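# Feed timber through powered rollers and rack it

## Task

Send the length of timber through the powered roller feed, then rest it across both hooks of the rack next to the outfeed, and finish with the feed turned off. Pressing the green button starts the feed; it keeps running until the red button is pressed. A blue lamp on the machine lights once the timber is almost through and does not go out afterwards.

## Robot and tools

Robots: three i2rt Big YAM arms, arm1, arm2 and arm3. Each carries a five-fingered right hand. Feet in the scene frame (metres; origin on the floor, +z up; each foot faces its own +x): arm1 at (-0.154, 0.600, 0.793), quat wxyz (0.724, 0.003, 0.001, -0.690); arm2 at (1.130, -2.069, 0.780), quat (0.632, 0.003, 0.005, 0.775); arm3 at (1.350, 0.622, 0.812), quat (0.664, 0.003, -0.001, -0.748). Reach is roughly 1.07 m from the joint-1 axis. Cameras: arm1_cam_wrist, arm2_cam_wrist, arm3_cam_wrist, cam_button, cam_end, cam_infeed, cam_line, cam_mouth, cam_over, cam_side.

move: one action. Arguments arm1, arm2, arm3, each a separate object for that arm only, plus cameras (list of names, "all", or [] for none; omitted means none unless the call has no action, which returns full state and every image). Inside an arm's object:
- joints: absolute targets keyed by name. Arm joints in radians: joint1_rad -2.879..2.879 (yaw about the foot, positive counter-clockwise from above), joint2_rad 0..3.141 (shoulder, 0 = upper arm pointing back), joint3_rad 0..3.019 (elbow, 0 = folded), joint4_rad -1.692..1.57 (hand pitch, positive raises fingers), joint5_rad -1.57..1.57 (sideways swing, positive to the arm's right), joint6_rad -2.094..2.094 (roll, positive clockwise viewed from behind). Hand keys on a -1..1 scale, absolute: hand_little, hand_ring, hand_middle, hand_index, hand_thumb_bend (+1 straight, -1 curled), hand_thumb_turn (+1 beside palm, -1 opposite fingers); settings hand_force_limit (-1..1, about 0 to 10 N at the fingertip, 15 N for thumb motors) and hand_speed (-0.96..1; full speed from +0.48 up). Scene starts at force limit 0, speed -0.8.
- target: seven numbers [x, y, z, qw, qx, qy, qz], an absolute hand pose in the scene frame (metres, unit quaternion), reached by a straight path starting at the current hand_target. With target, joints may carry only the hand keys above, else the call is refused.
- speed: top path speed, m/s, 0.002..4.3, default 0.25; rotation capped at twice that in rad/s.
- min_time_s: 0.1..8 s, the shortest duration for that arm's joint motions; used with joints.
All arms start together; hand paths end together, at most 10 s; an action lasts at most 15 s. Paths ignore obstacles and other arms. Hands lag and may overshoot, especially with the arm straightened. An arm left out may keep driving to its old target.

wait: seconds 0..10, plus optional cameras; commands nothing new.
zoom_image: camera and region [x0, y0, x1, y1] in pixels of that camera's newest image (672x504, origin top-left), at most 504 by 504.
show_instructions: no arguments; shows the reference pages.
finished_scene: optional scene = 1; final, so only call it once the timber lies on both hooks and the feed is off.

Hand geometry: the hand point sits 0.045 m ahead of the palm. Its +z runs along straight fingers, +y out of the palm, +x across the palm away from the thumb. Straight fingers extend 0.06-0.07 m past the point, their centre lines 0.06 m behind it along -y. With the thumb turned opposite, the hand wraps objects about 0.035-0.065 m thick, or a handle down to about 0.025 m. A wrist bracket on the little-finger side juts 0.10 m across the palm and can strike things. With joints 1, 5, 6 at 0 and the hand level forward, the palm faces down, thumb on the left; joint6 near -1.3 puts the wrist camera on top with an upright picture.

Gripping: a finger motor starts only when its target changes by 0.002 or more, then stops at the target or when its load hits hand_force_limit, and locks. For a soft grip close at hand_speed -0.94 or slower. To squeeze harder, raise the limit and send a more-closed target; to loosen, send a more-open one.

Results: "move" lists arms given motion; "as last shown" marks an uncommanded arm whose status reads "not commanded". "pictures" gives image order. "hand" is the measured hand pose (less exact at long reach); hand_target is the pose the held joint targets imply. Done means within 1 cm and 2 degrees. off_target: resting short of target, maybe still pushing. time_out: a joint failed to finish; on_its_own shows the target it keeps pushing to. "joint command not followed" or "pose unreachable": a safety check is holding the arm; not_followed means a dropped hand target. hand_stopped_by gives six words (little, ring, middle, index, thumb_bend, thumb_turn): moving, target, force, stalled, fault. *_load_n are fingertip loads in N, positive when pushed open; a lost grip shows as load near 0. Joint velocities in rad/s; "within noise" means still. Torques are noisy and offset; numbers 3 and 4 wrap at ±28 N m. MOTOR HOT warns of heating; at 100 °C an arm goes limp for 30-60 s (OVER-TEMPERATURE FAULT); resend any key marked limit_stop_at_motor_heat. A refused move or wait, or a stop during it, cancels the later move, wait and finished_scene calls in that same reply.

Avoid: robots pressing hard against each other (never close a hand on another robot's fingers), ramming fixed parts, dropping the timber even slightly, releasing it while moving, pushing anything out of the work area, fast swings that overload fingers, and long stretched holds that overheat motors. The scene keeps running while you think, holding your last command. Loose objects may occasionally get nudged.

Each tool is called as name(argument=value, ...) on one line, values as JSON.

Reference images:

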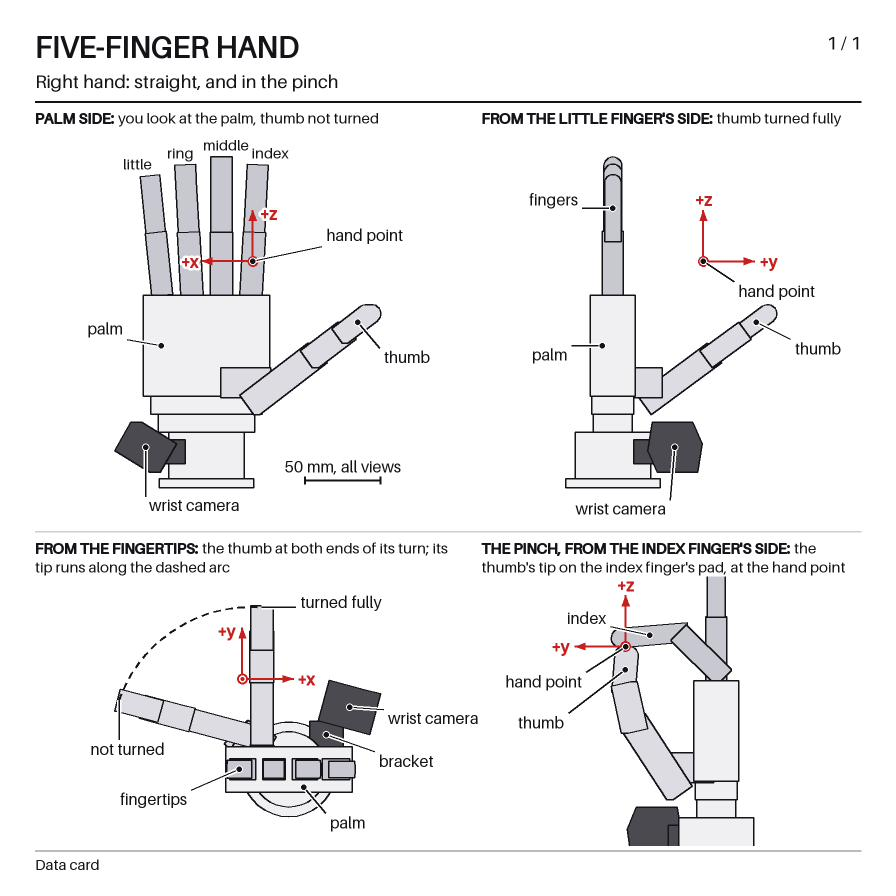

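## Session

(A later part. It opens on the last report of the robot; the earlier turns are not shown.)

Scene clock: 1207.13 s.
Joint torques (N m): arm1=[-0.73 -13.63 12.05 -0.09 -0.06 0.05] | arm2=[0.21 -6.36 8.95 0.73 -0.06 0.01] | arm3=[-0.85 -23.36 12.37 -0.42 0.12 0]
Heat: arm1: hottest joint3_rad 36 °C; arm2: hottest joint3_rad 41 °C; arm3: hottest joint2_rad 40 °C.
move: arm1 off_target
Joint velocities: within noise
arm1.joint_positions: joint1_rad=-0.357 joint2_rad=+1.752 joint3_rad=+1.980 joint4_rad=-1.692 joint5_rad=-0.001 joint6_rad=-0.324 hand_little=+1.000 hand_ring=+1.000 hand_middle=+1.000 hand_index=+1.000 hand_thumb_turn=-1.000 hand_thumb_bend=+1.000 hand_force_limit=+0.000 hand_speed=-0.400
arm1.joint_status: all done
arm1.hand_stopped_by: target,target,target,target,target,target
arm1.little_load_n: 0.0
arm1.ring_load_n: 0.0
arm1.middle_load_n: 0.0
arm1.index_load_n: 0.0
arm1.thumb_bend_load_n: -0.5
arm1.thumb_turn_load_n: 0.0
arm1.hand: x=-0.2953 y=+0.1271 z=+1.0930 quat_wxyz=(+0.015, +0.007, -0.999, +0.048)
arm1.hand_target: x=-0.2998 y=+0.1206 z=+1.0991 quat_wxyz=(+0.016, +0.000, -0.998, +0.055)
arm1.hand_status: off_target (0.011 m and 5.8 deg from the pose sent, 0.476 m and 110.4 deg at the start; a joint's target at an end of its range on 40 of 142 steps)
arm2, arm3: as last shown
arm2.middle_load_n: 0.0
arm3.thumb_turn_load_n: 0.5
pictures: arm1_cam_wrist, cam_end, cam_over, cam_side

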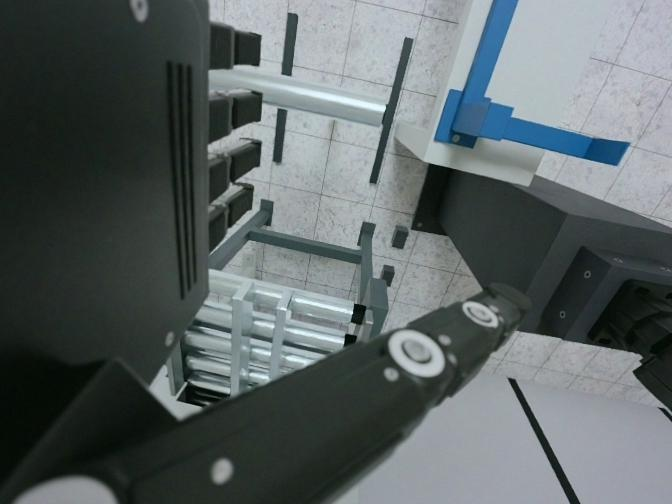

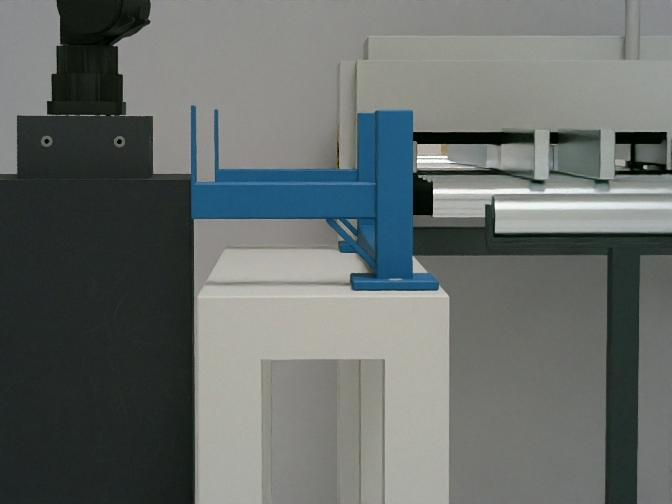

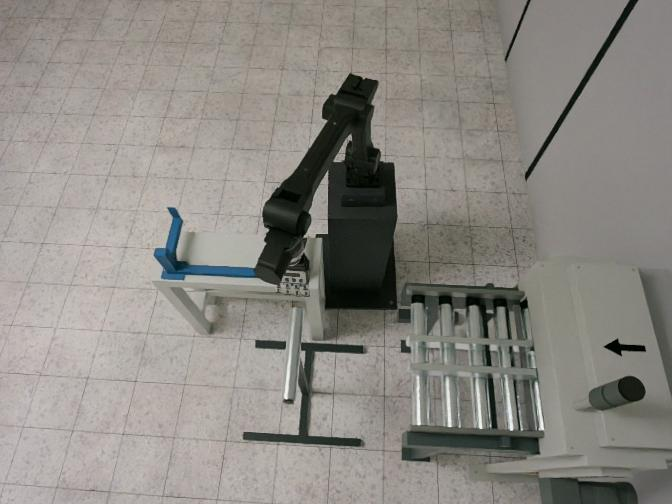

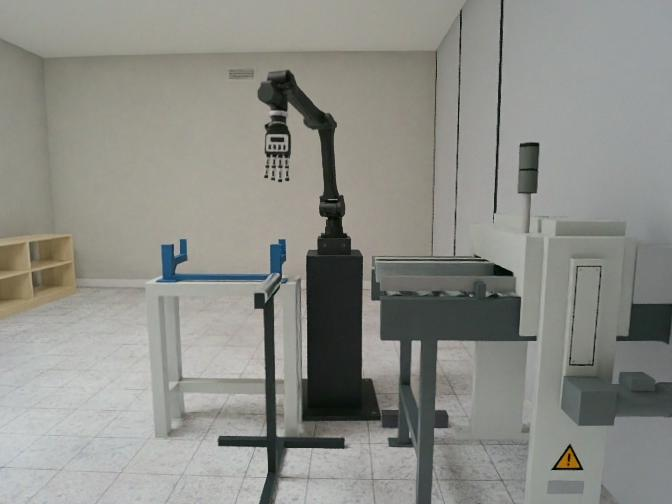

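move(arm2={"target": [0.988, -1.787, 0.852, -0.03, 0.994, 0.104, -0.022], "speed": 0.04}, cameras=["cam_button", "cam_infeed", "cam_side"])

move(arm2={"target": [0.988, -1.787, 0.89, -0.03, 0.994, 0.104, -0.022], "speed": 0.1})

move(arm2={"target": [1.04, -1.787, 0.865, -0.03, 0.994, 0.104, -0.022], "speed": 0.12}, cameras=["cam_button", "cam_infeed", "cam_side"])

move(arm2={"target": [1.04, -1.787, 0.828, -0.03, 0.994, 0.104, -0.022], "speed": 0.06}, cameras=["cam_button", "cam_infeed", "cam_side"])

Scene clock: 1259.10 s.
Joint torques (N m): arm1=[-0.73 -13.63 12.04 -0.09 -0.06 0.06] | arm2=[0.32 -5.42 8.18 1.22 -0.05 0] | arm3=[-0.15 -22.48 12.57 -0.21 0.17 0.07]
Heat: arm1: hottest joint3_rad 38 °C; arm2: hottest joint3_rad 40 °C; arm3: hottest joint2_rad 41 °C.
move: arm2 off_target
Joint velocities: within noise
arm1, arm3: as last shown
arm1.joint_positions: joint1_rad=-0.357 joint2_rad=+1.752 joint3_rad=+1.980 joint4_rad=-1.692 joint5_rad=-0.001 joint6_rad=-0.323 hand_little=+1.000 hand_ring=+1.000 hand_middle=+1.000 hand_index=+1.000 hand_thumb_turn=-1.000 hand_thumb_bend=+1.000 hand_force_limit=+0.000 hand_speed=-0.400
arm1.thumb_bend_load_n: 0.0
arm2.joint_positions: joint1_rad=+0.147 joint2_rad=+1.329 joint3_rad=+0.904 joint4_rad=-1.056 joint5_rad=-0.016 joint6_rad=+0.138 hand_little=-1.000 hand_ring=-1.000 hand_middle=-1.000 hand_index=+1.000 hand_thumb_turn=+1.000 hand_thumb_bend=+1.000 hand_force_limit=+0.000 hand_speed=-0.800
arm2.joint_status: not commanded
arm2.hand_stopped_by: target,target,target,target,target,target
arm2.little_load_n: 0.0
arm2.ring_load_n: 0.0
arm2.middle_load_n: 0.0
arm2.index_load_n: -2.5
arm2.thumb_bend_load_n: 0.0
arm2.thumb_turn_load_n: 0.5
arm2.hand: x=+0.9844 y=-1.7878 z=+0.8662 quat_wxyz=(-0.040, +0.993, +0.105, -0.024)
arm2.hand_target: x=+0.9881 y=-1.7875 z=+0.8525 quat_wxyz=(-0.030, +0.994, +0.104, -0.022)
arm2.hand_status: off_target (0.015 m and 1.2 deg from the pose sent, 0.023 m and 0.7 deg at the start)
arm3.thumb_turn_load_n: 0.0

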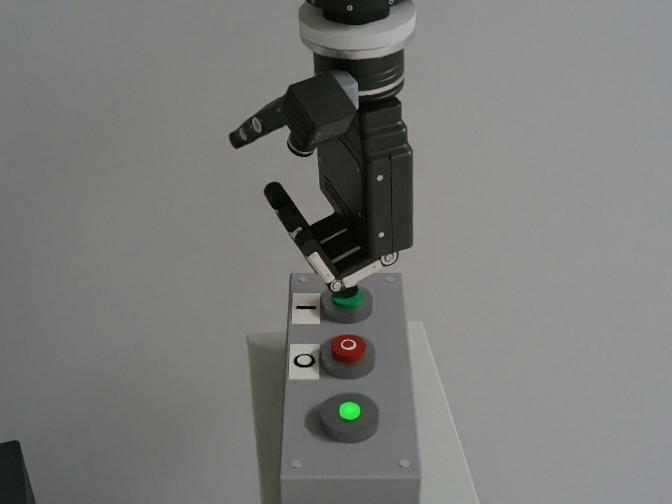

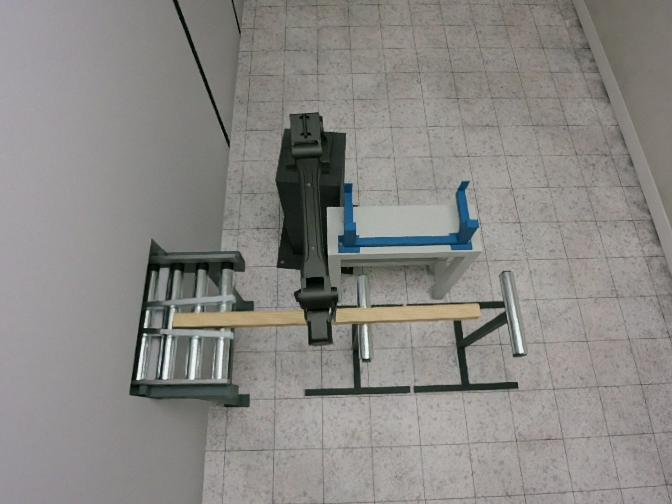

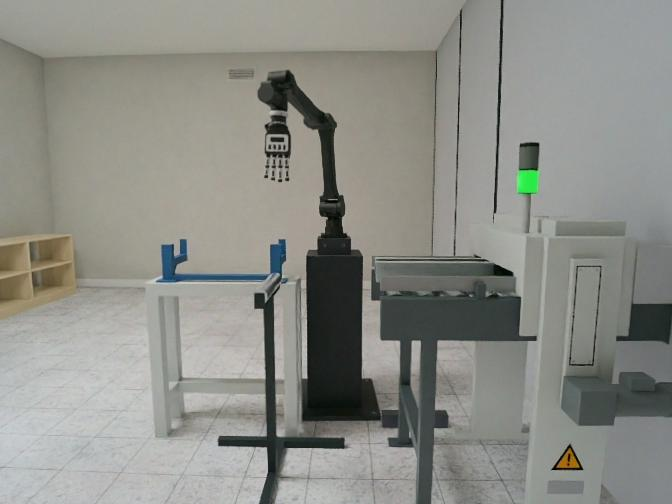

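Scene clock: 1260.10 s.
Joint torques (N m): arm1=[-0.67 -13.63 12.04 -0.09 -0.05 0.06] | arm2=[0.38 -8.47 12.6 -0.12 -0.03 0.01] | arm3=[-0.15 -23 12.57 -0.4 0.15 0.11]
Heat: arm1: hottest joint3_rad 38 °C; arm2: hottest joint3_rad 40 °C; arm3: hottest joint2_rad 41 °C.
move: arm2 off_target
Joint velocities: within noise
arm1, arm3: as last shown
arm2.joint_positions: joint1_rad=+0.147 joint2_rad=+1.327 joint3_rad=+0.914 joint4_rad=-1.134 joint5_rad=-0.016 joint6_rad=+0.138 hand_little=-1.000 hand_ring=-1.000 hand_middle=-1.000 hand_index=+1.000 hand_thumb_turn=+1.000 hand_thumb_bend=+1.000 hand_force_limit=+0.000 hand_speed=-0.800
arm2.joint_status: not commanded
arm2.hand_stopped_by: target,target,target,target,target,target
arm2.little_load_n: 0.5
arm2.ring_load_n: 0.0
arm2.middle_load_n: 0.0
arm2.index_load_n: 0.0
arm2.thumb_bend_load_n: 0.0
arm2.thumb_turn_load_n: 0.0
arm2.hand: x=+0.9901 y=-1.8031 z=+0.8731 quat_wxyz=(-0.008, +0.994, +0.106, -0.016)
arm2.hand_target: x=+0.9881 y=-1.7876 z=+0.8899 quat_wxyz=(-0.030, +0.994, +0.104, -0.022)
arm2.hand_status: off_target (0.023 m and 2.6 deg from the pose sent, 0.024 m and 1.2 deg at the start)
arm3.middle_load_n: -0.5
pictures: none

Scene clock: 1261.37 s.
Joint torques (N m): arm1=[-0.73 -13.63 12.04 -0.09 -0.05 0.06] | arm2=[0.32 -8 8.12 0.47 0.17 -0.05] | arm3=[-0.73 -22.65 12.55 -0.16 0.15 0]
Heat: arm1: hottest joint3_rad 38 °C; arm2: hottest joint3_rad 40 °C; arm3: hottest joint2_rad 41 °C.
move: arm2 done
Joint velocities: within noise
arm1, arm3: as last shown
arm2.joint_positions: joint1_rad=+0.005 joint2_rad=+1.315 joint3_rad=+0.894 joint4_rad=-1.081 joint5_rad=-0.031 joint6_rad=+0.004 hand_little=-1.000 hand_ring=-1.000 hand_middle=-1.000 hand_index=+1.000 hand_thumb_turn=+1.000 hand_thumb_bend=+1.000 hand_force_limit=+0.000 hand_speed=-0.800
arm2.joint_status: not commanded
arm2.hand_stopped_by: target,target,target,target,target,target
arm2.little_load_n: 0.0
arm2.ring_load_n: 0.0
arm2.middle_load_n: 0.0
arm2.index_load_n: 0.5
arm2.thumb_bend_load_n: 0.0
arm2.thumb_turn_load_n: 0.0
arm2.hand: x=+1.0335 y=-1.7836 z=+0.8675 quat_wxyz=(-0.031, +0.994, +0.102, -0.025)
arm2.hand_target: x=+1.0398 y=-1.7870 z=+0.8650 quat_wxyz=(-0.030, +0.994, +0.104, -0.022)
arm2.hand_status: done (0.008 m and 0.4 deg from the pose sent, 0.053 m and 2.6 deg at the start)
arm3.middle_load_n: 0.0

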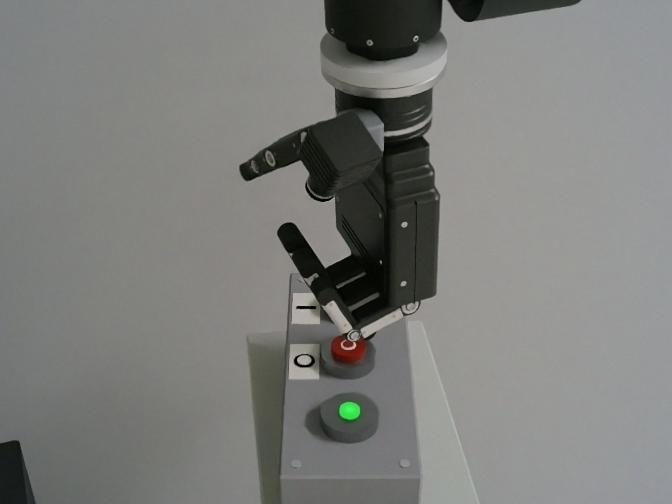

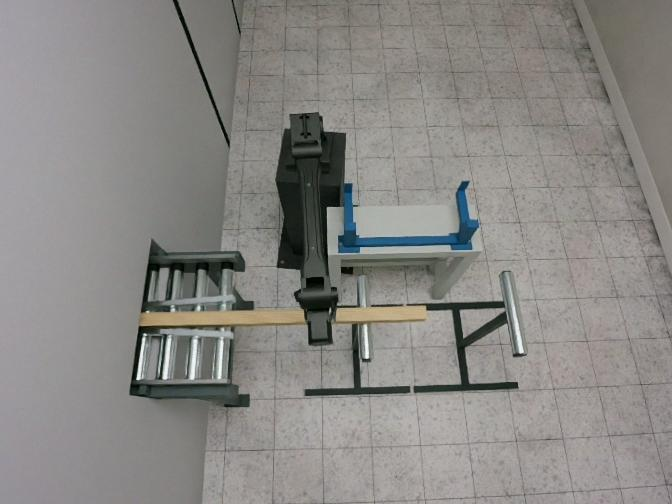

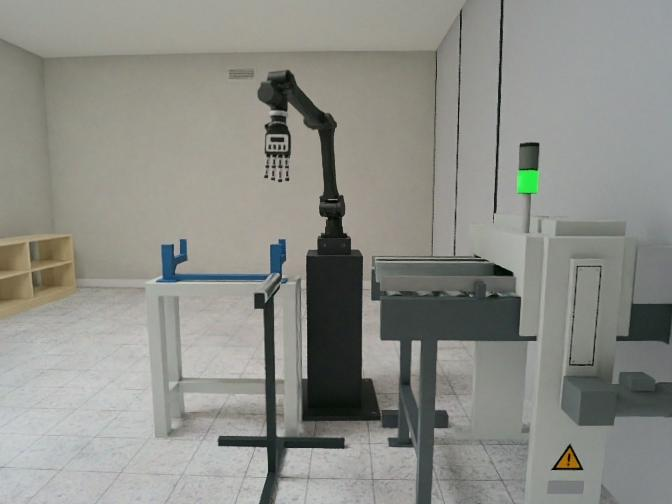

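Scene clock: 1262.53 s.
Joint torques (N m): arm1=[-0.73 -13.68 12.04 -0.09 -0.05 0.06] | arm2=[0.56 -4.07 7.02 0.75 0.19 -0.01] | arm3=[-0.5 -22.89 12.53 -0.53 0.11 0.08]
Heat: arm1: hottest joint3_rad 38 °C; arm2: hottest joint3_rad 40 °C; arm3: hottest joint2_rad 41 °C.
move: arm2 off_target
Joint velocities: within noise
arm1, arm3: as last shown
arm1.ring_load_n: -0.5
arm2.joint_positions: joint1_rad=-0.001 joint2_rad=+1.312 joint3_rad=+0.846 joint4_rad=-0.979 joint5_rad=-0.032 joint6_rad=-0.005 hand_little=-1.000 hand_ring=-1.000 hand_middle=-1.000 hand_index=+1.000 hand_thumb_turn=+1.000 hand_thumb_bend=+1.000 hand_force_limit=+0.000 hand_speed=-0.800
arm2.joint_status: not commanded
arm2.hand_stopped_by: target,target,target,target,target,target
arm2.little_load_n: 0.0
arm2.ring_load_n: 0.0
arm2.middle_load_n: 0.0
arm2.index_load_n: 0.0
arm2.thumb_bend_load_n: 0.0
arm2.thumb_turn_load_n: 0.0
arm2.hand: x=+1.0339 y=-1.7764 z=+0.8498 quat_wxyz=(-0.059, +0.992, +0.104, -0.028)
arm2.hand_target: x=+1.0400 y=-1.7880 z=+0.8296 quat_wxyz=(-0.030, +0.994, +0.104, -0.022)
arm2.hand_status: off_target (0.025 m and 3.4 deg from the pose sent, 0.040 m and 0.4 deg at the start)

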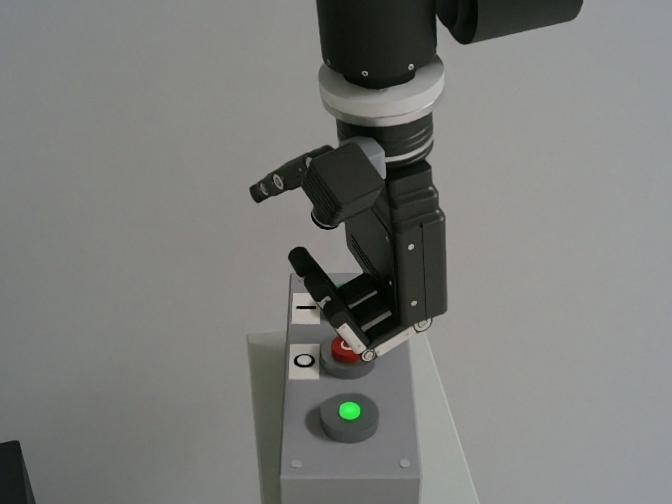

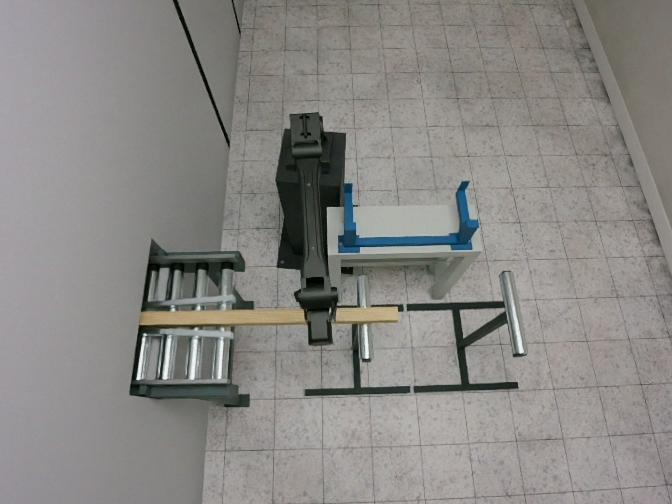

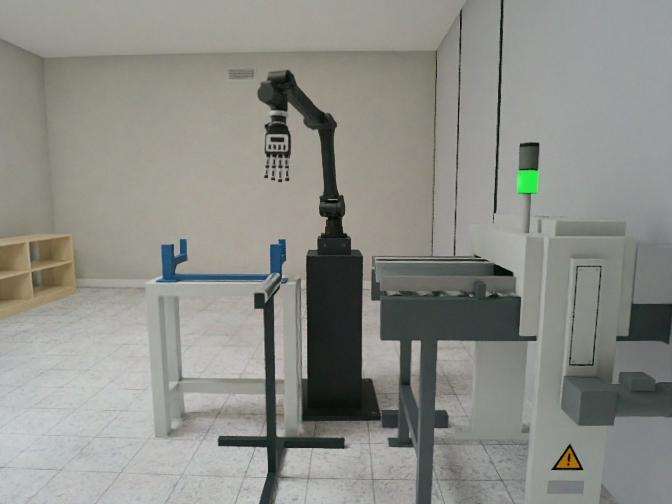

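move(arm2={"target": [1.038, -1.799, 0.87, -0.03, 0.994, 0.104, -0.022], "speed": 0.2})

move(arm2={"target": [1.038, -1.799, 0.825, -0.03, 0.994, 0.104, -0.022], "speed": 0.1}, cameras=["cam_button", "cam_over", "cam_side"])

Scene clock: 1274.13 s.
Joint torques (N m): arm1=[-0.67 -13.63 12.03 -0.09 -0.06 0.06] | arm2=[1.38 -6.77 9.58 -0.12 0.15 0.06] | arm3=[-1.26 -21.89 12.6 -0.34 0.18 0.05]
Heat: arm1: hottest joint3_rad 38 °C; arm2: hottest joint3_rad 40 °C; arm3: hottest joint2_rad 41 °C.
move: arm2 done
Joint velocities: within noise
arm1, arm3: as last shown
arm1.ring_load_n: 0.0
arm2.joint_positions: joint1_rad=-0.001 joint2_rad=+1.269 joint3_rad=+0.859 joint4_rad=-1.084 joint5_rad=-0.030 joint6_rad=+0.003 hand_little=-1.000 hand_ring=-1.000 hand_middle=-1.000 hand_index=+1.000 hand_thumb_turn=+1.000 hand_thumb_bend=+1.000 hand_force_limit=+0.000 hand_speed=-0.800
arm2.joint_status: not commanded
arm2.hand_stopped_by: target,target,target,target,target,target
arm2.little_load_n: 0.0
arm2.ring_load_n: 0.0
arm2.middle_load_n: 0.0
arm2.index_load_n: 0.0
arm2.thumb_bend_load_n: 0.0
arm2.thumb_turn_load_n: 0.0
arm2.hand: x=+1.0382 y=-1.7965 z=+0.8692 quat_wxyz=(-0.035, +0.994, +0.100, -0.024)
arm2.hand_target: x=+1.0381 y=-1.7989 z=+0.8701 quat_wxyz=(-0.030, +0.994, +0.104, -0.022)
arm2.hand_status: done (0.003 m and 0.8 deg from the pose sent, 0.031 m and 3.4 deg at the start)
pictures: none

Scene clock: 1275.10 s.
Joint torques (N m): arm1=[-0.73 -13.63 12.04 -0.09 -0.06 0.06] | arm2=[1.38 -2.37 5.76 2.45 0.19 0.07] | arm3=[-0.21 -22.77 12.6 -0.14 0.1 0.06]
Heat: arm1: hottest joint3_rad 38 °C; arm2: hottest joint3_rad 40 °C; arm3: hottest joint2_rad 41 °C.
move: arm2 off_target
Joint velocities: within noise
arm1, arm3: as last shown
arm1.thumb_bend_load_n: -0.5
arm2.joint_positions: joint1_rad=-0.001 joint2_rad=+1.261 joint3_rad=+0.827 joint4_rad=-1.021 joint5_rad=-0.030 joint6_rad=-0.003 hand_little=-1.000 hand_ring=-1.000 hand_middle=-1.000 hand_index=+0.999 hand_thumb_turn=+1.000 hand_thumb_bend=+1.000 hand_force_limit=+0.000 hand_speed=-0.800
arm2.joint_status: not commanded
arm2.hand_stopped_by: target,target,target,target,target,target
arm2.little_load_n: 0.0
arm2.ring_load_n: 0.0
arm2.middle_load_n: 0.0
arm2.index_load_n: -9.5
arm2.thumb_bend_load_n: 0.0
arm2.thumb_turn_load_n: 0.0
arm2.hand: x=+1.0376 y=-1.7929 z=+0.8590 quat_wxyz=(-0.054, +0.993, +0.103, -0.026)
arm2.hand_target: x=+1.0390 y=-1.8018 z=+0.8283 quat_wxyz=(-0.030, +0.994, +0.104, -0.022)
arm2.hand_status: off_target (0.035 m and 2.8 deg from the pose sent, 0.044 m and 0.8 deg at the start)

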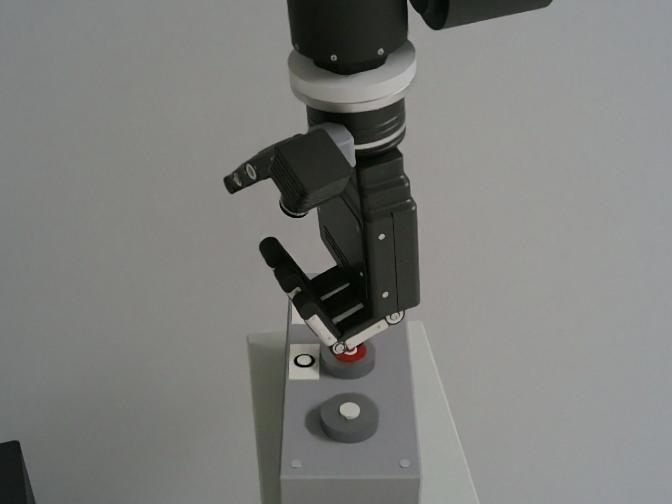

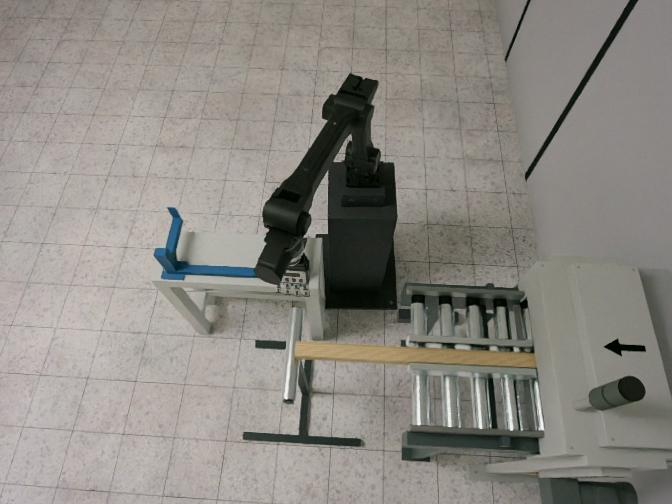

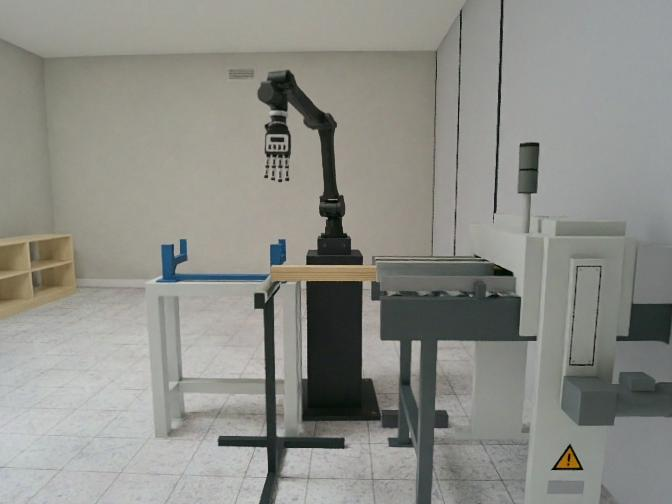

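move(arm2={"target": [1.038, -1.799, 0.885, -0.03, 0.994, 0.104, -0.022], "speed": 0.15})

move(arm2={"target": [0.988, -1.787, 0.88, -0.03, 0.994, 0.104, -0.022], "speed": 0.15}, cameras=["cam_button", "cam_over", "cam_side", "cam_infeed"])

zoom_image(camera="cam_over", region=[220, 260, 620, 480])

Scene clock: 1287.23 s.
Joint torques (N m): arm1=[-0.67 -13.63 12.04 -0.09 -0.06 0.06] | arm2=[1.44 -6.83 12.12 -0.1 0.12 0.12] | arm3=[-1.2 -23 12.4 -0.51 0.13 0.02]
Heat: arm1: hottest joint3_rad 39 °C; arm2: hottest joint3_rad 39 °C; arm3: hottest joint2_rad 41 °C.
move: arm2 off_target
Joint velocities: within noise
arm1: as last shown
arm1.thumb_bend_load_n: 0.0
arm2.joint_positions: joint1_rad=-0.001 joint2_rad=+1.257 joint3_rad=+0.854 joint4_rad=-1.132 joint5_rad=-0.029 joint6_rad=-0.003 hand_little=-1.000 hand_ring=-1.000 hand_middle=-1.000 hand_index=+1.000 hand_thumb_turn=+1.000 hand_thumb_bend=+1.000 hand_force_limit=+0.000 hand_speed=-0.800
arm2.joint_status: not commanded
arm2.hand_stopped_by: target,target,target,target,target,target
arm2.little_load_n: 0.0
arm2.ring_load_n: 0.0
arm2.middle_load_n: 0.0
arm2.index_load_n: 0.0
arm2.thumb_bend_load_n: 0.0
arm2.thumb_turn_load_n: 0.0
arm2.hand: x=+1.0417 y=-1.8108 z=+0.8727 quat_wxyz=(-0.015, +0.994, +0.103, -0.022)
arm2.hand_target: x=+1.0381 y=-1.7993 z=+0.8850 quat_wxyz=(-0.030, +0.994, +0.104, -0.022)
arm2.hand_status: off_target (0.017 m and 1.7 deg from the pose sent, 0.027 m and 2.8 deg at the start)
arm3.joint_positions: joint1_rad=+0.183 joint2_rad=+2.211 joint3_rad=+2.216 joint4_rad=-1.580 joint5_rad=+0.003 joint6_rad=+0.056 hand_little=+0.950 hand_ring=+0.950 hand_middle=+0.950 hand_index=+0.950 hand_thumb_turn=-1.000 hand_thumb_bend=+1.000 hand_force_limit=+0.000 hand_speed=-0.700
arm3.joint_status: not commanded
arm3.hand_stopped_by: target,target,target,target,target,target
arm3.little_load_n: 0.0
arm3.ring_load_n: 0.0
arm3.middle_load_n: 0.0
arm3.index_load_n: -0.5
arm3.thumb_bend_load_n: -0.5
arm3.thumb_turn_load_n: 0.0
arm3.hand: x=+1.4229 y=+0.0006 z=+0.9387 quat_wxyz=(-0.001, +0.004, -1.000, -0.003)
arm3.hand_target: x=+1.4280 y=-0.0056 z=+0.9502 quat_wxyz=(+0.000, +0.005, -1.000, +0.010)
arm3.hand_status: not commanded
pictures: none

Scene clock: 1288.47 s.
Joint torques (N m): arm1=[-0.73 -13.68 12.04 -0.09 -0.06 0.06] | arm2=[1.49 -6.07 12.6 0.55 0.11 0.2] | arm3=[-1.03 -23.59 12.62 -0.55 0.13 0.06]
Heat: arm1: hottest joint3_rad 39 °C; arm2: hottest joint3_rad 40 °C; arm3: hottest joint2_rad 41 °C.
move: arm2 off_target
Joint velocities: within noise
arm1.joint_positions: joint1_rad=-0.357 joint2_rad=+1.752 joint3_rad=+1.980 joint4_rad=-1.692 joint5_rad=-0.001 joint6_rad=-0.323 hand_little=+1.000 hand_ring=+1.000 hand_middle=+1.000 hand_index=+1.000 hand_thumb_turn=-1.000 hand_thumb_bend=+1.000 hand_force_limit=+0.000 hand_speed=-0.400
arm1.joint_status: not commanded
arm1.hand_stopped_by: target,target,target,target,target,target
arm1.little_load_n: 0.0
arm1.ring_load_n: 0.0
arm1.middle_load_n: 0.0
arm1.index_load_n: 0.0
arm1.thumb_bend_load_n: 0.0
arm1.thumb_turn_load_n: 0.0
arm1.hand: x=-0.2953 y=+0.1271 z=+1.0930 quat_wxyz=(+0.015, +0.007, -0.999, +0.048)
arm1.hand_target: x=-0.2998 y=+0.1206 z=+1.0991 quat_wxyz=(+0.016, +0.000, -0.998, +0.055)
arm1.hand_status: not commanded
arm2.joint_positions: joint1_rad=+0.129 joint2_rad=+1.311 joint3_rad=+0.897 joint4_rad=-1.124 joint5_rad=-0.020 joint6_rad=+0.117 hand_little=-1.000 hand_ring=-1.000 hand_middle=-1.000 hand_index=+1.000 hand_thumb_turn=+1.000 hand_thumb_bend=+1.000 hand_force_limit=+0.000 hand_speed=-0.800
arm2.joint_status: not commanded
arm2.hand_stopped_by: target,target,target,target,target,target
arm2.little_load_n: 0.0
arm2.ring_load_n: 0.0
arm2.middle_load_n: 0.0
arm2.index_load_n: 0.0
arm2.thumb_bend_load_n: 0.0
arm2.thumb_turn_load_n: 0.0
arm2.hand: x=+0.9967 y=-1.8051 z=+0.8718 quat_wxyz=(-0.012, +0.994, +0.108, -0.019)
arm2.hand_target: x=+0.9882 y=-1.7876 z=+0.8803 quat_wxyz=(-0.030, +0.994, +0.104, -0.022)
arm2.hand_status: off_target (0.022 m and 2.1 deg from the pose sent, 0.059 m and 1.8 deg at the start)
arm3: as last shown
arm3.index_load_n: 0.0
arm3.thumb_bend_load_n: 0.0
pictures: cam_button, cam_infeed, cam_over, cam_side

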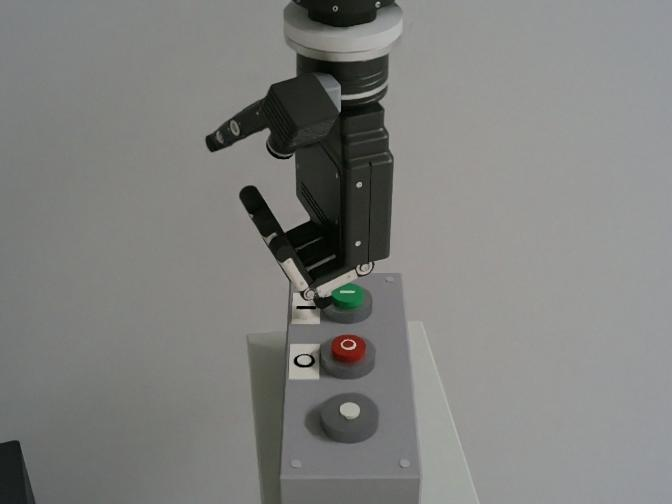

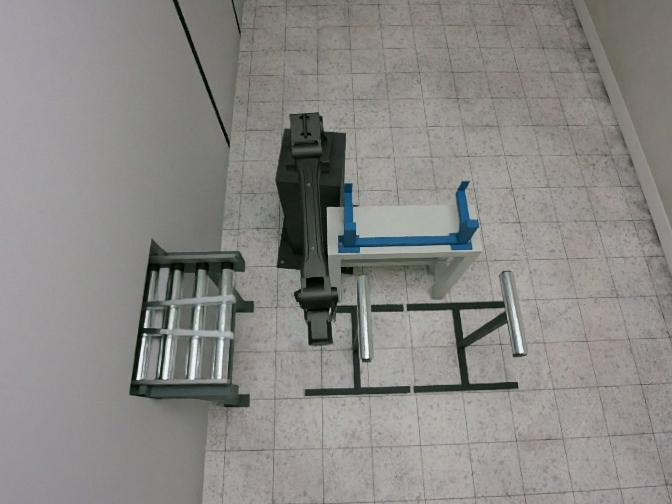

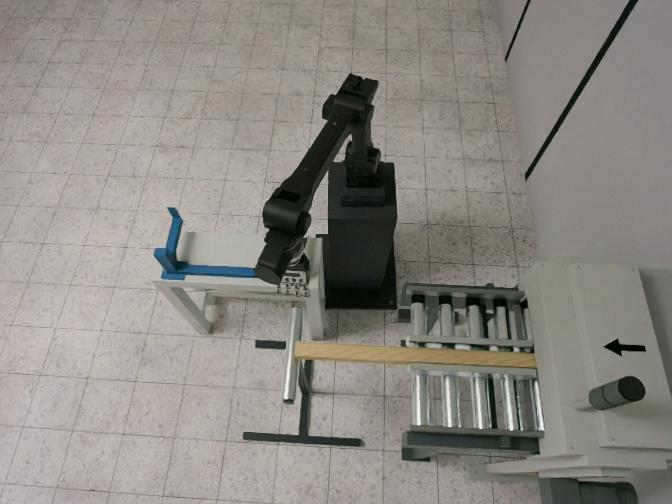

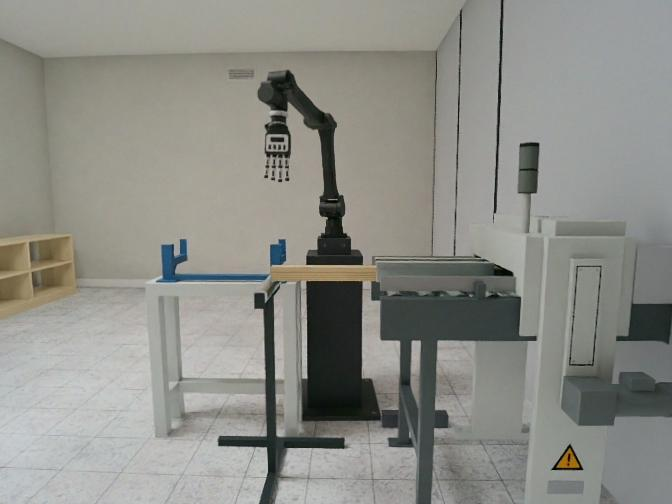

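Scaled by 1.260 from the camera's image (finer frame: 960x720).

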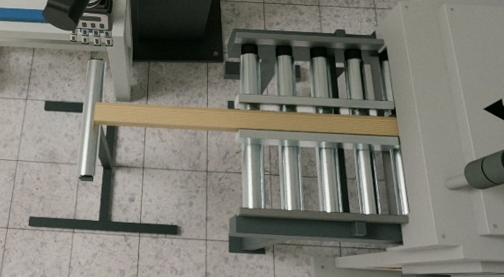

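move(arm2={"target": [0.984, -1.775, 0.885, -0.03, 0.994, 0.104, -0.022], "speed": 0.1}, cameras=["cam_button"])

Scene clock: 1297.53 s.
Joint torques (N m): arm1=[-0.73 -13.63 12.04 -0.08 -0.06 0.06] | arm2=[1.61 -6.59 12.63 0.1 0.12 0.19] | arm3=[-0.73 -22.65 12.66 -0.23 0.14 0.11]
Heat: arm1: hottest joint3_rad 39 °C; arm2: hottest joint3_rad 41 °C; arm3: hottest joint2_rad 41 °C.
move: arm2 off_target
Joint velocities: within noise
arm1, arm3: as last shown
arm2.joint_positions: joint1_rad=+0.129 joint2_rad=+1.336 joint3_rad=+0.938 joint4_rad=-1.124 joint5_rad=-0.020 joint6_rad=+0.117 hand_little=-1.000 hand_ring=-1.000 hand_middle=-1.000 hand_index=+1.000 hand_thumb_turn=+1.000 hand_thumb_bend=+1.000 hand_force_limit=+0.000 hand_speed=-0.800
arm2.joint_status: not commanded
arm2.hand_stopped_by: target,target,target,target,target,target
arm2.little_load_n: 0.0
arm2.ring_load_n: 0.0
arm2.middle_load_n: 0.0
arm2.index_load_n: 0.0
arm2.thumb_bend_load_n: 0.0
arm2.thumb_turn_load_n: 0.0
arm2.hand: x=+0.9914 y=-1.7896 z=+0.8773 quat_wxyz=(-0.020, +0.994, +0.107, -0.021)
arm2.hand_target: x=+0.9842 y=-1.7754 z=+0.8851 quat_wxyz=(-0.030, +0.994, +0.104, -0.022)
arm2.hand_status: off_target (0.018 m and 1.2 deg from the pose sent, 0.035 m and 2.1 deg at the start)
arm3.thumb_turn_load_n: 0.5

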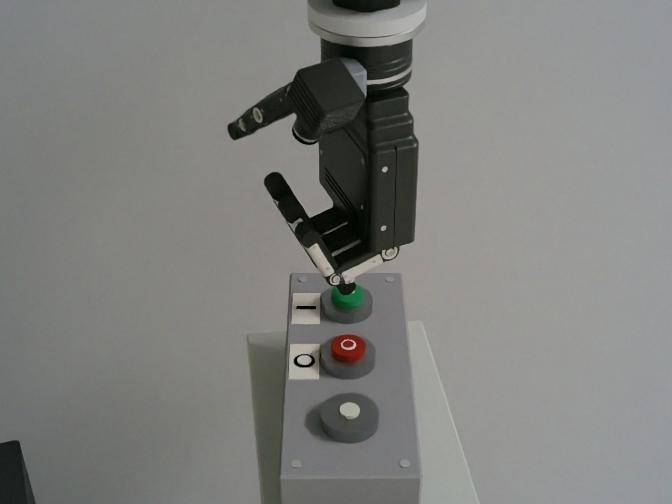

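move(arm2={"target": [0.986, -1.783, 0.852, -0.03, 0.994, 0.104, -0.022], "speed": 0.06}, cameras=["cam_button"])

move(arm2={"target": [0.988, -1.79, 0.888, -0.03, 0.994, 0.104, -0.022], "speed": 0.15})

move(arm2={"target": [1.038, -1.799, 0.872, -0.03, 0.994, 0.104, -0.022], "speed": 0.2}, cameras=["cam_button", "cam_over", "cam_side"])

move(arm2={"target": [1.038, -1.799, 0.835, -0.03, 0.994, 0.104, -0.022], "speed": 0.1}, cameras=["cam_button", "cam_over", "cam_side"])

Scene clock: 1310.43 s.
Joint torques (N m): arm1=[-0.67 -13.63 12.05 -0.09 -0.06 0.06] | arm2=[1.61 -5.95 7.86 1.02 0.16 0.2] | arm3=[-0.38 -23.06 12.46 -0.27 0.13 0.09]
Heat: arm1: hottest joint3_rad 39 °C; arm2: hottest joint3_rad 42 °C; arm3: hottest joint2_rad 41 °C.
move: arm2 off_target
Joint velocities: within noise
arm1, arm3: as last shown
arm2.joint_positions: joint1_rad=+0.129 joint2_rad=+1.346 joint3_rad=+0.919 joint4_rad=-1.050 joint5_rad=-0.020 joint6_rad=+0.117 hand_little=-1.000 hand_ring=-1.000 hand_middle=-1.000 hand_index=+1.000 hand_thumb_turn=+1.000 hand_thumb_bend=+1.000 hand_force_limit=+0.000 hand_speed=-0.800
arm2.joint_status: not commanded
arm2.hand_stopped_by: target,target,target,target,target,target
arm2.little_load_n: 0.0
arm2.ring_load_n: 0.0
arm2.middle_load_n: 0.0
arm2.index_load_n: -1.0
arm2.thumb_bend_load_n: 0.0
arm2.thumb_turn_load_n: 0.0
arm2.hand: x=+0.9876 y=-1.7787 z=+0.8657 quat_wxyz=(-0.042, +0.993, +0.107, -0.026)
arm2.hand_target: x=+0.9864 y=-1.7835 z=+0.8524 quat_wxyz=(-0.030, +0.994, +0.104, -0.022)
arm2.hand_status: off_target (0.014 m and 1.5 deg from the pose sent, 0.027 m and 1.2 deg at the start)
arm3.thumb_turn_load_n: 0.0

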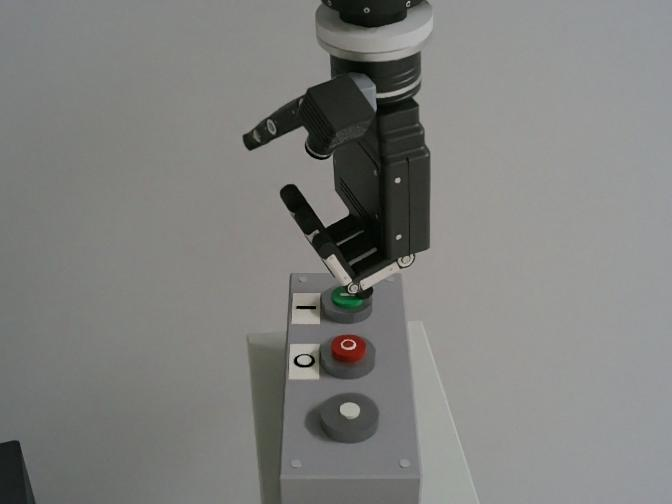

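Scene clock: 1311.43 s.
Joint torques (N m): arm1=[-0.73 -13.63 12.04 -0.09 -0.06 0.06] | arm2=[1.73 -8.41 11.49 -0.1 0.11 0.2] | arm3=[-1.14 -21.89 12.49 -0.2 0.18 0.06]
Heat: arm1: hottest joint3_rad 39 °C; arm2: hottest joint3_rad 42 °C; arm3: hottest joint2_rad 41 °C.
move: arm2 off_target
Joint velocities: within noise
arm1, arm3: as last shown
arm2.joint_positions: joint1_rad=+0.129 joint2_rad=+1.322 joint3_rad=+0.919 joint4_rad=-1.129 joint5_rad=-0.020 joint6_rad=+0.121 hand_little=-1.000 hand_ring=-1.000 hand_middle=-1.000 hand_index=+1.000 hand_thumb_turn=+1.000 hand_thumb_bend=+1.000 hand_force_limit=+0.000 hand_speed=-0.800
arm2.joint_status: not commanded
arm2.hand_stopped_by: target,target,target,target,target,target
arm2.little_load_n: 0.0
arm2.ring_load_n: 0.0
arm2.middle_load_n: 0.0
arm2.index_load_n: 0.5
arm2.thumb_bend_load_n: 0.0
arm2.thumb_turn_load_n: 0.0
arm2.hand: x=+0.9941 y=-1.7980 z=+0.8758 quat_wxyz=(-0.015, +0.994, +0.105, -0.020)
arm2.hand_target: x=+0.9881 y=-1.7903 z=+0.8879 quat_wxyz=(-0.030, +0.994, +0.104, -0.022)
arm2.hand_status: off_target (0.016 m and 1.7 deg from the pose sent, 0.025 m and 1.5 deg at the start)
arm3.thumb_turn_load_n: -0.5
pictures: none

Scene clock: 1312.67 s.
Joint torques (N m): arm1=[-0.67 -13.63 12.03 -0.09 -0.06 0.06] | arm2=[0.67 -7.53 8.94 0.69 -0.14 -0.05] | arm3=[-0.85 -23.59 12.44 -0.36 0.15 0.01]
Heat: arm1: hottest joint3_rad 39 °C; arm2: hottest joint3_rad 42 °C; arm3: hottest joint2_rad 41 °C.
move: arm2 done
Joint velocities: within noise
arm1, arm3: as last shown
arm1.index_load_n: -0.5
arm2.joint_positions: joint1_rad=+0.012 joint2_rad=+1.278 joint3_rad=+0.869 joint4_rad=-1.113 joint5_rad=-0.023 joint6_rad=+0.014 hand_little=-1.000 hand_ring=-1.000 hand_middle=-1.000 hand_index=+1.000 hand_thumb_turn=+1.000 hand_thumb_bend=+1.000 hand_force_limit=+0.000 hand_speed=-0.800
arm2.joint_status: not commanded
arm2.hand_stopped_by: target,target,target,target,target,target
arm2.little_load_n: 0.0
arm2.ring_load_n: 0.0
arm2.middle_load_n: 0.0
arm2.index_load_n: 0.0
arm2.thumb_bend_load_n: -0.5
arm2.thumb_turn_load_n: 0.0
arm2.hand: x=+1.0362 y=-1.8009 z=+0.8710 quat_wxyz=(-0.022, +0.995, +0.100, -0.020)
arm2.hand_target: x=+1.0380 y=-1.7990 z=+0.8720 quat_wxyz=(-0.030, +0.994, +0.104, -0.022)
arm2.hand_status: done (0.003 m and 1.1 deg from the pose sent, 0.044 m and 1.7 deg at the start)
arm3.little_load_n: -0.5
arm3.thumb_turn_load_n: 0.0

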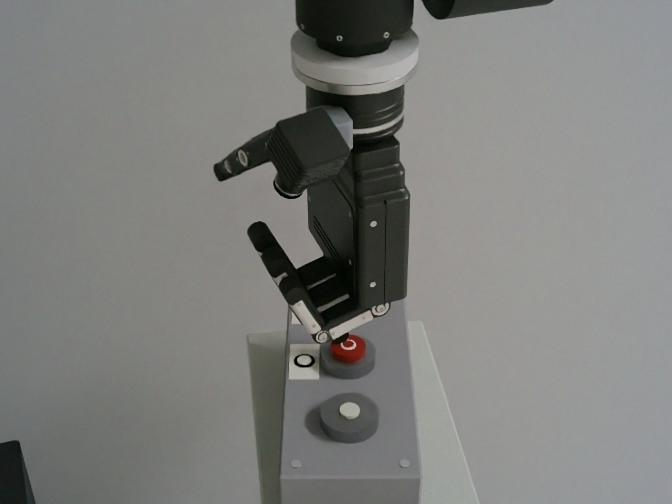

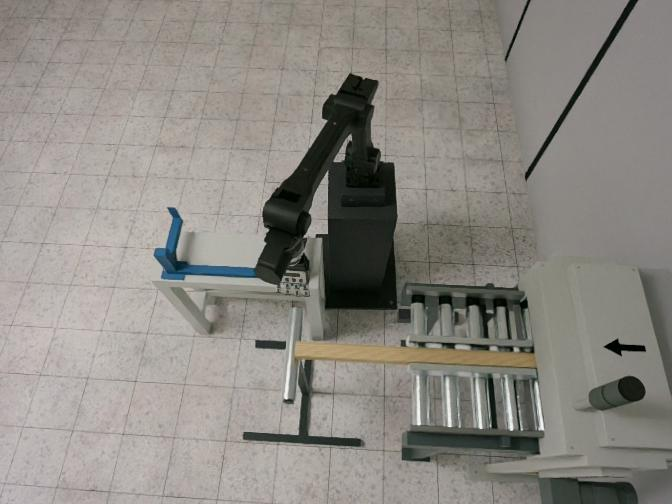

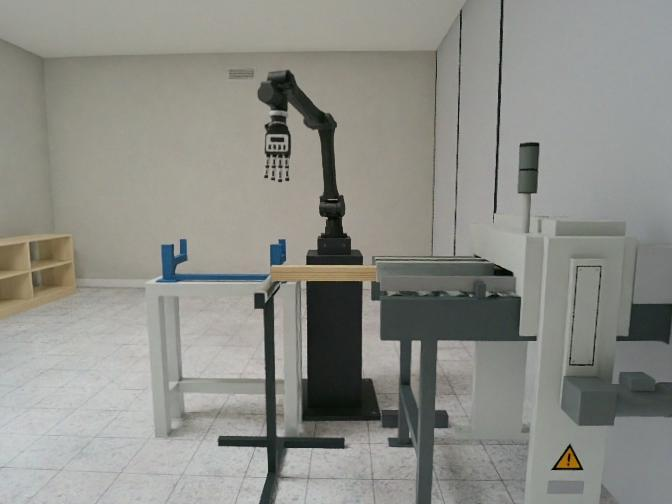

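Scene clock: 1313.63 s.
Joint torques (N m): arm1=[-0.73 -13.57 12.04 -0.09 -0.06 0.06] | arm2=[0.5 -3.08 6.52 2.44 -0.04 0.07] | arm3=[-1.03 -23.06 12.62 -0.27 0.05 0.04]
Heat: arm1: hottest joint3_rad 39 °C; arm2: hottest joint3_rad 42 °C; arm3: hottest joint2_rad 41 °C.
move: arm2 off_target
Joint velocities: within noise
arm1, arm3: as last shown
arm1.index_load_n: 0.0
arm2.joint_positions: joint1_rad=+0.011 joint2_rad=+1.264 joint3_rad=+0.834 joint4_rad=-1.048 joint5_rad=-0.026 joint6_rad=-0.002 hand_little=-1.000 hand_ring=-1.000 hand_middle=-1.000 hand_index=+0.999 hand_thumb_turn=+1.000 hand_thumb_bend=+1.000 hand_force_limit=+0.000 hand_speed=-0.800
arm2.joint_status: not commanded
arm2.hand_stopped_by: target,target,target,target,target,target
arm2.little_load_n: 0.0
arm2.ring_load_n: 0.0
arm2.middle_load_n: 0.0
arm2.index_load_n: -9.0
arm2.thumb_bend_load_n: 0.0
arm2.thumb_turn_load_n: 0.0
arm2.hand: x=+1.0361 y=-1.7982 z=+0.8612 quat_wxyz=(-0.043, +0.993, +0.108, -0.023)
arm2.hand_target: x=+1.0384 y=-1.8008 z=+0.8370 quat_wxyz=(-0.030, +0.994, +0.104, -0.022)
arm2.hand_status: off_target (0.026 m and 1.6 deg from the pose sent, 0.036 m and 1.1 deg at the start)
arm3.little_load_n: 0.0

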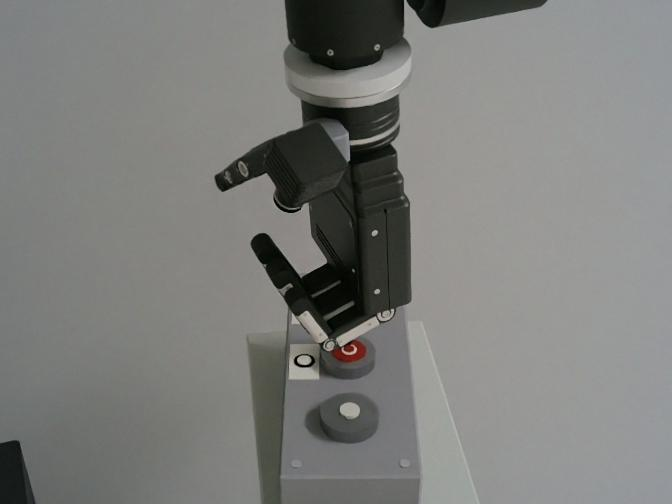

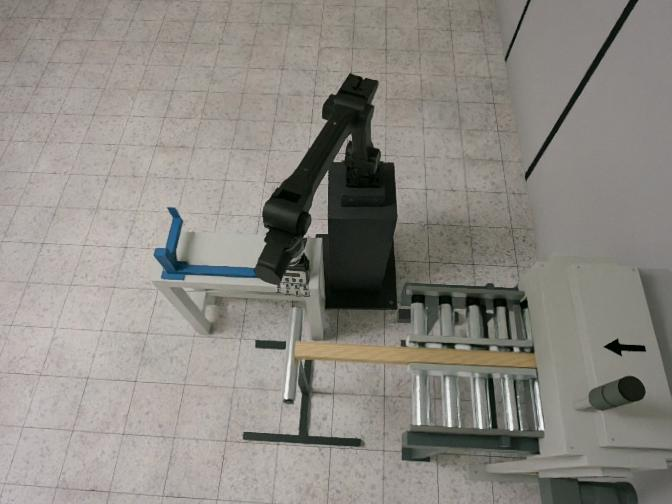

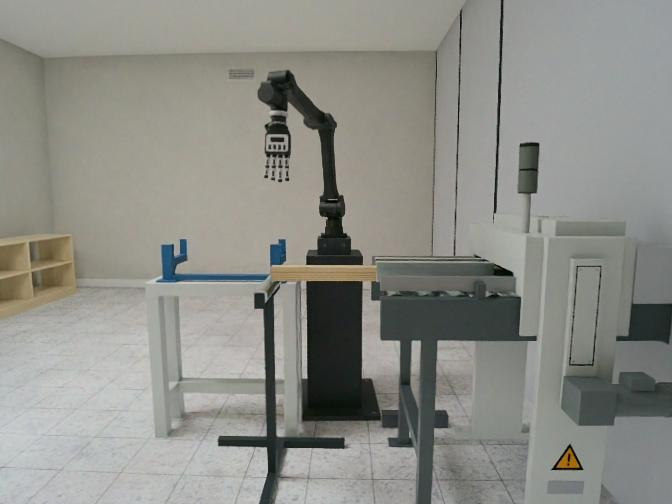

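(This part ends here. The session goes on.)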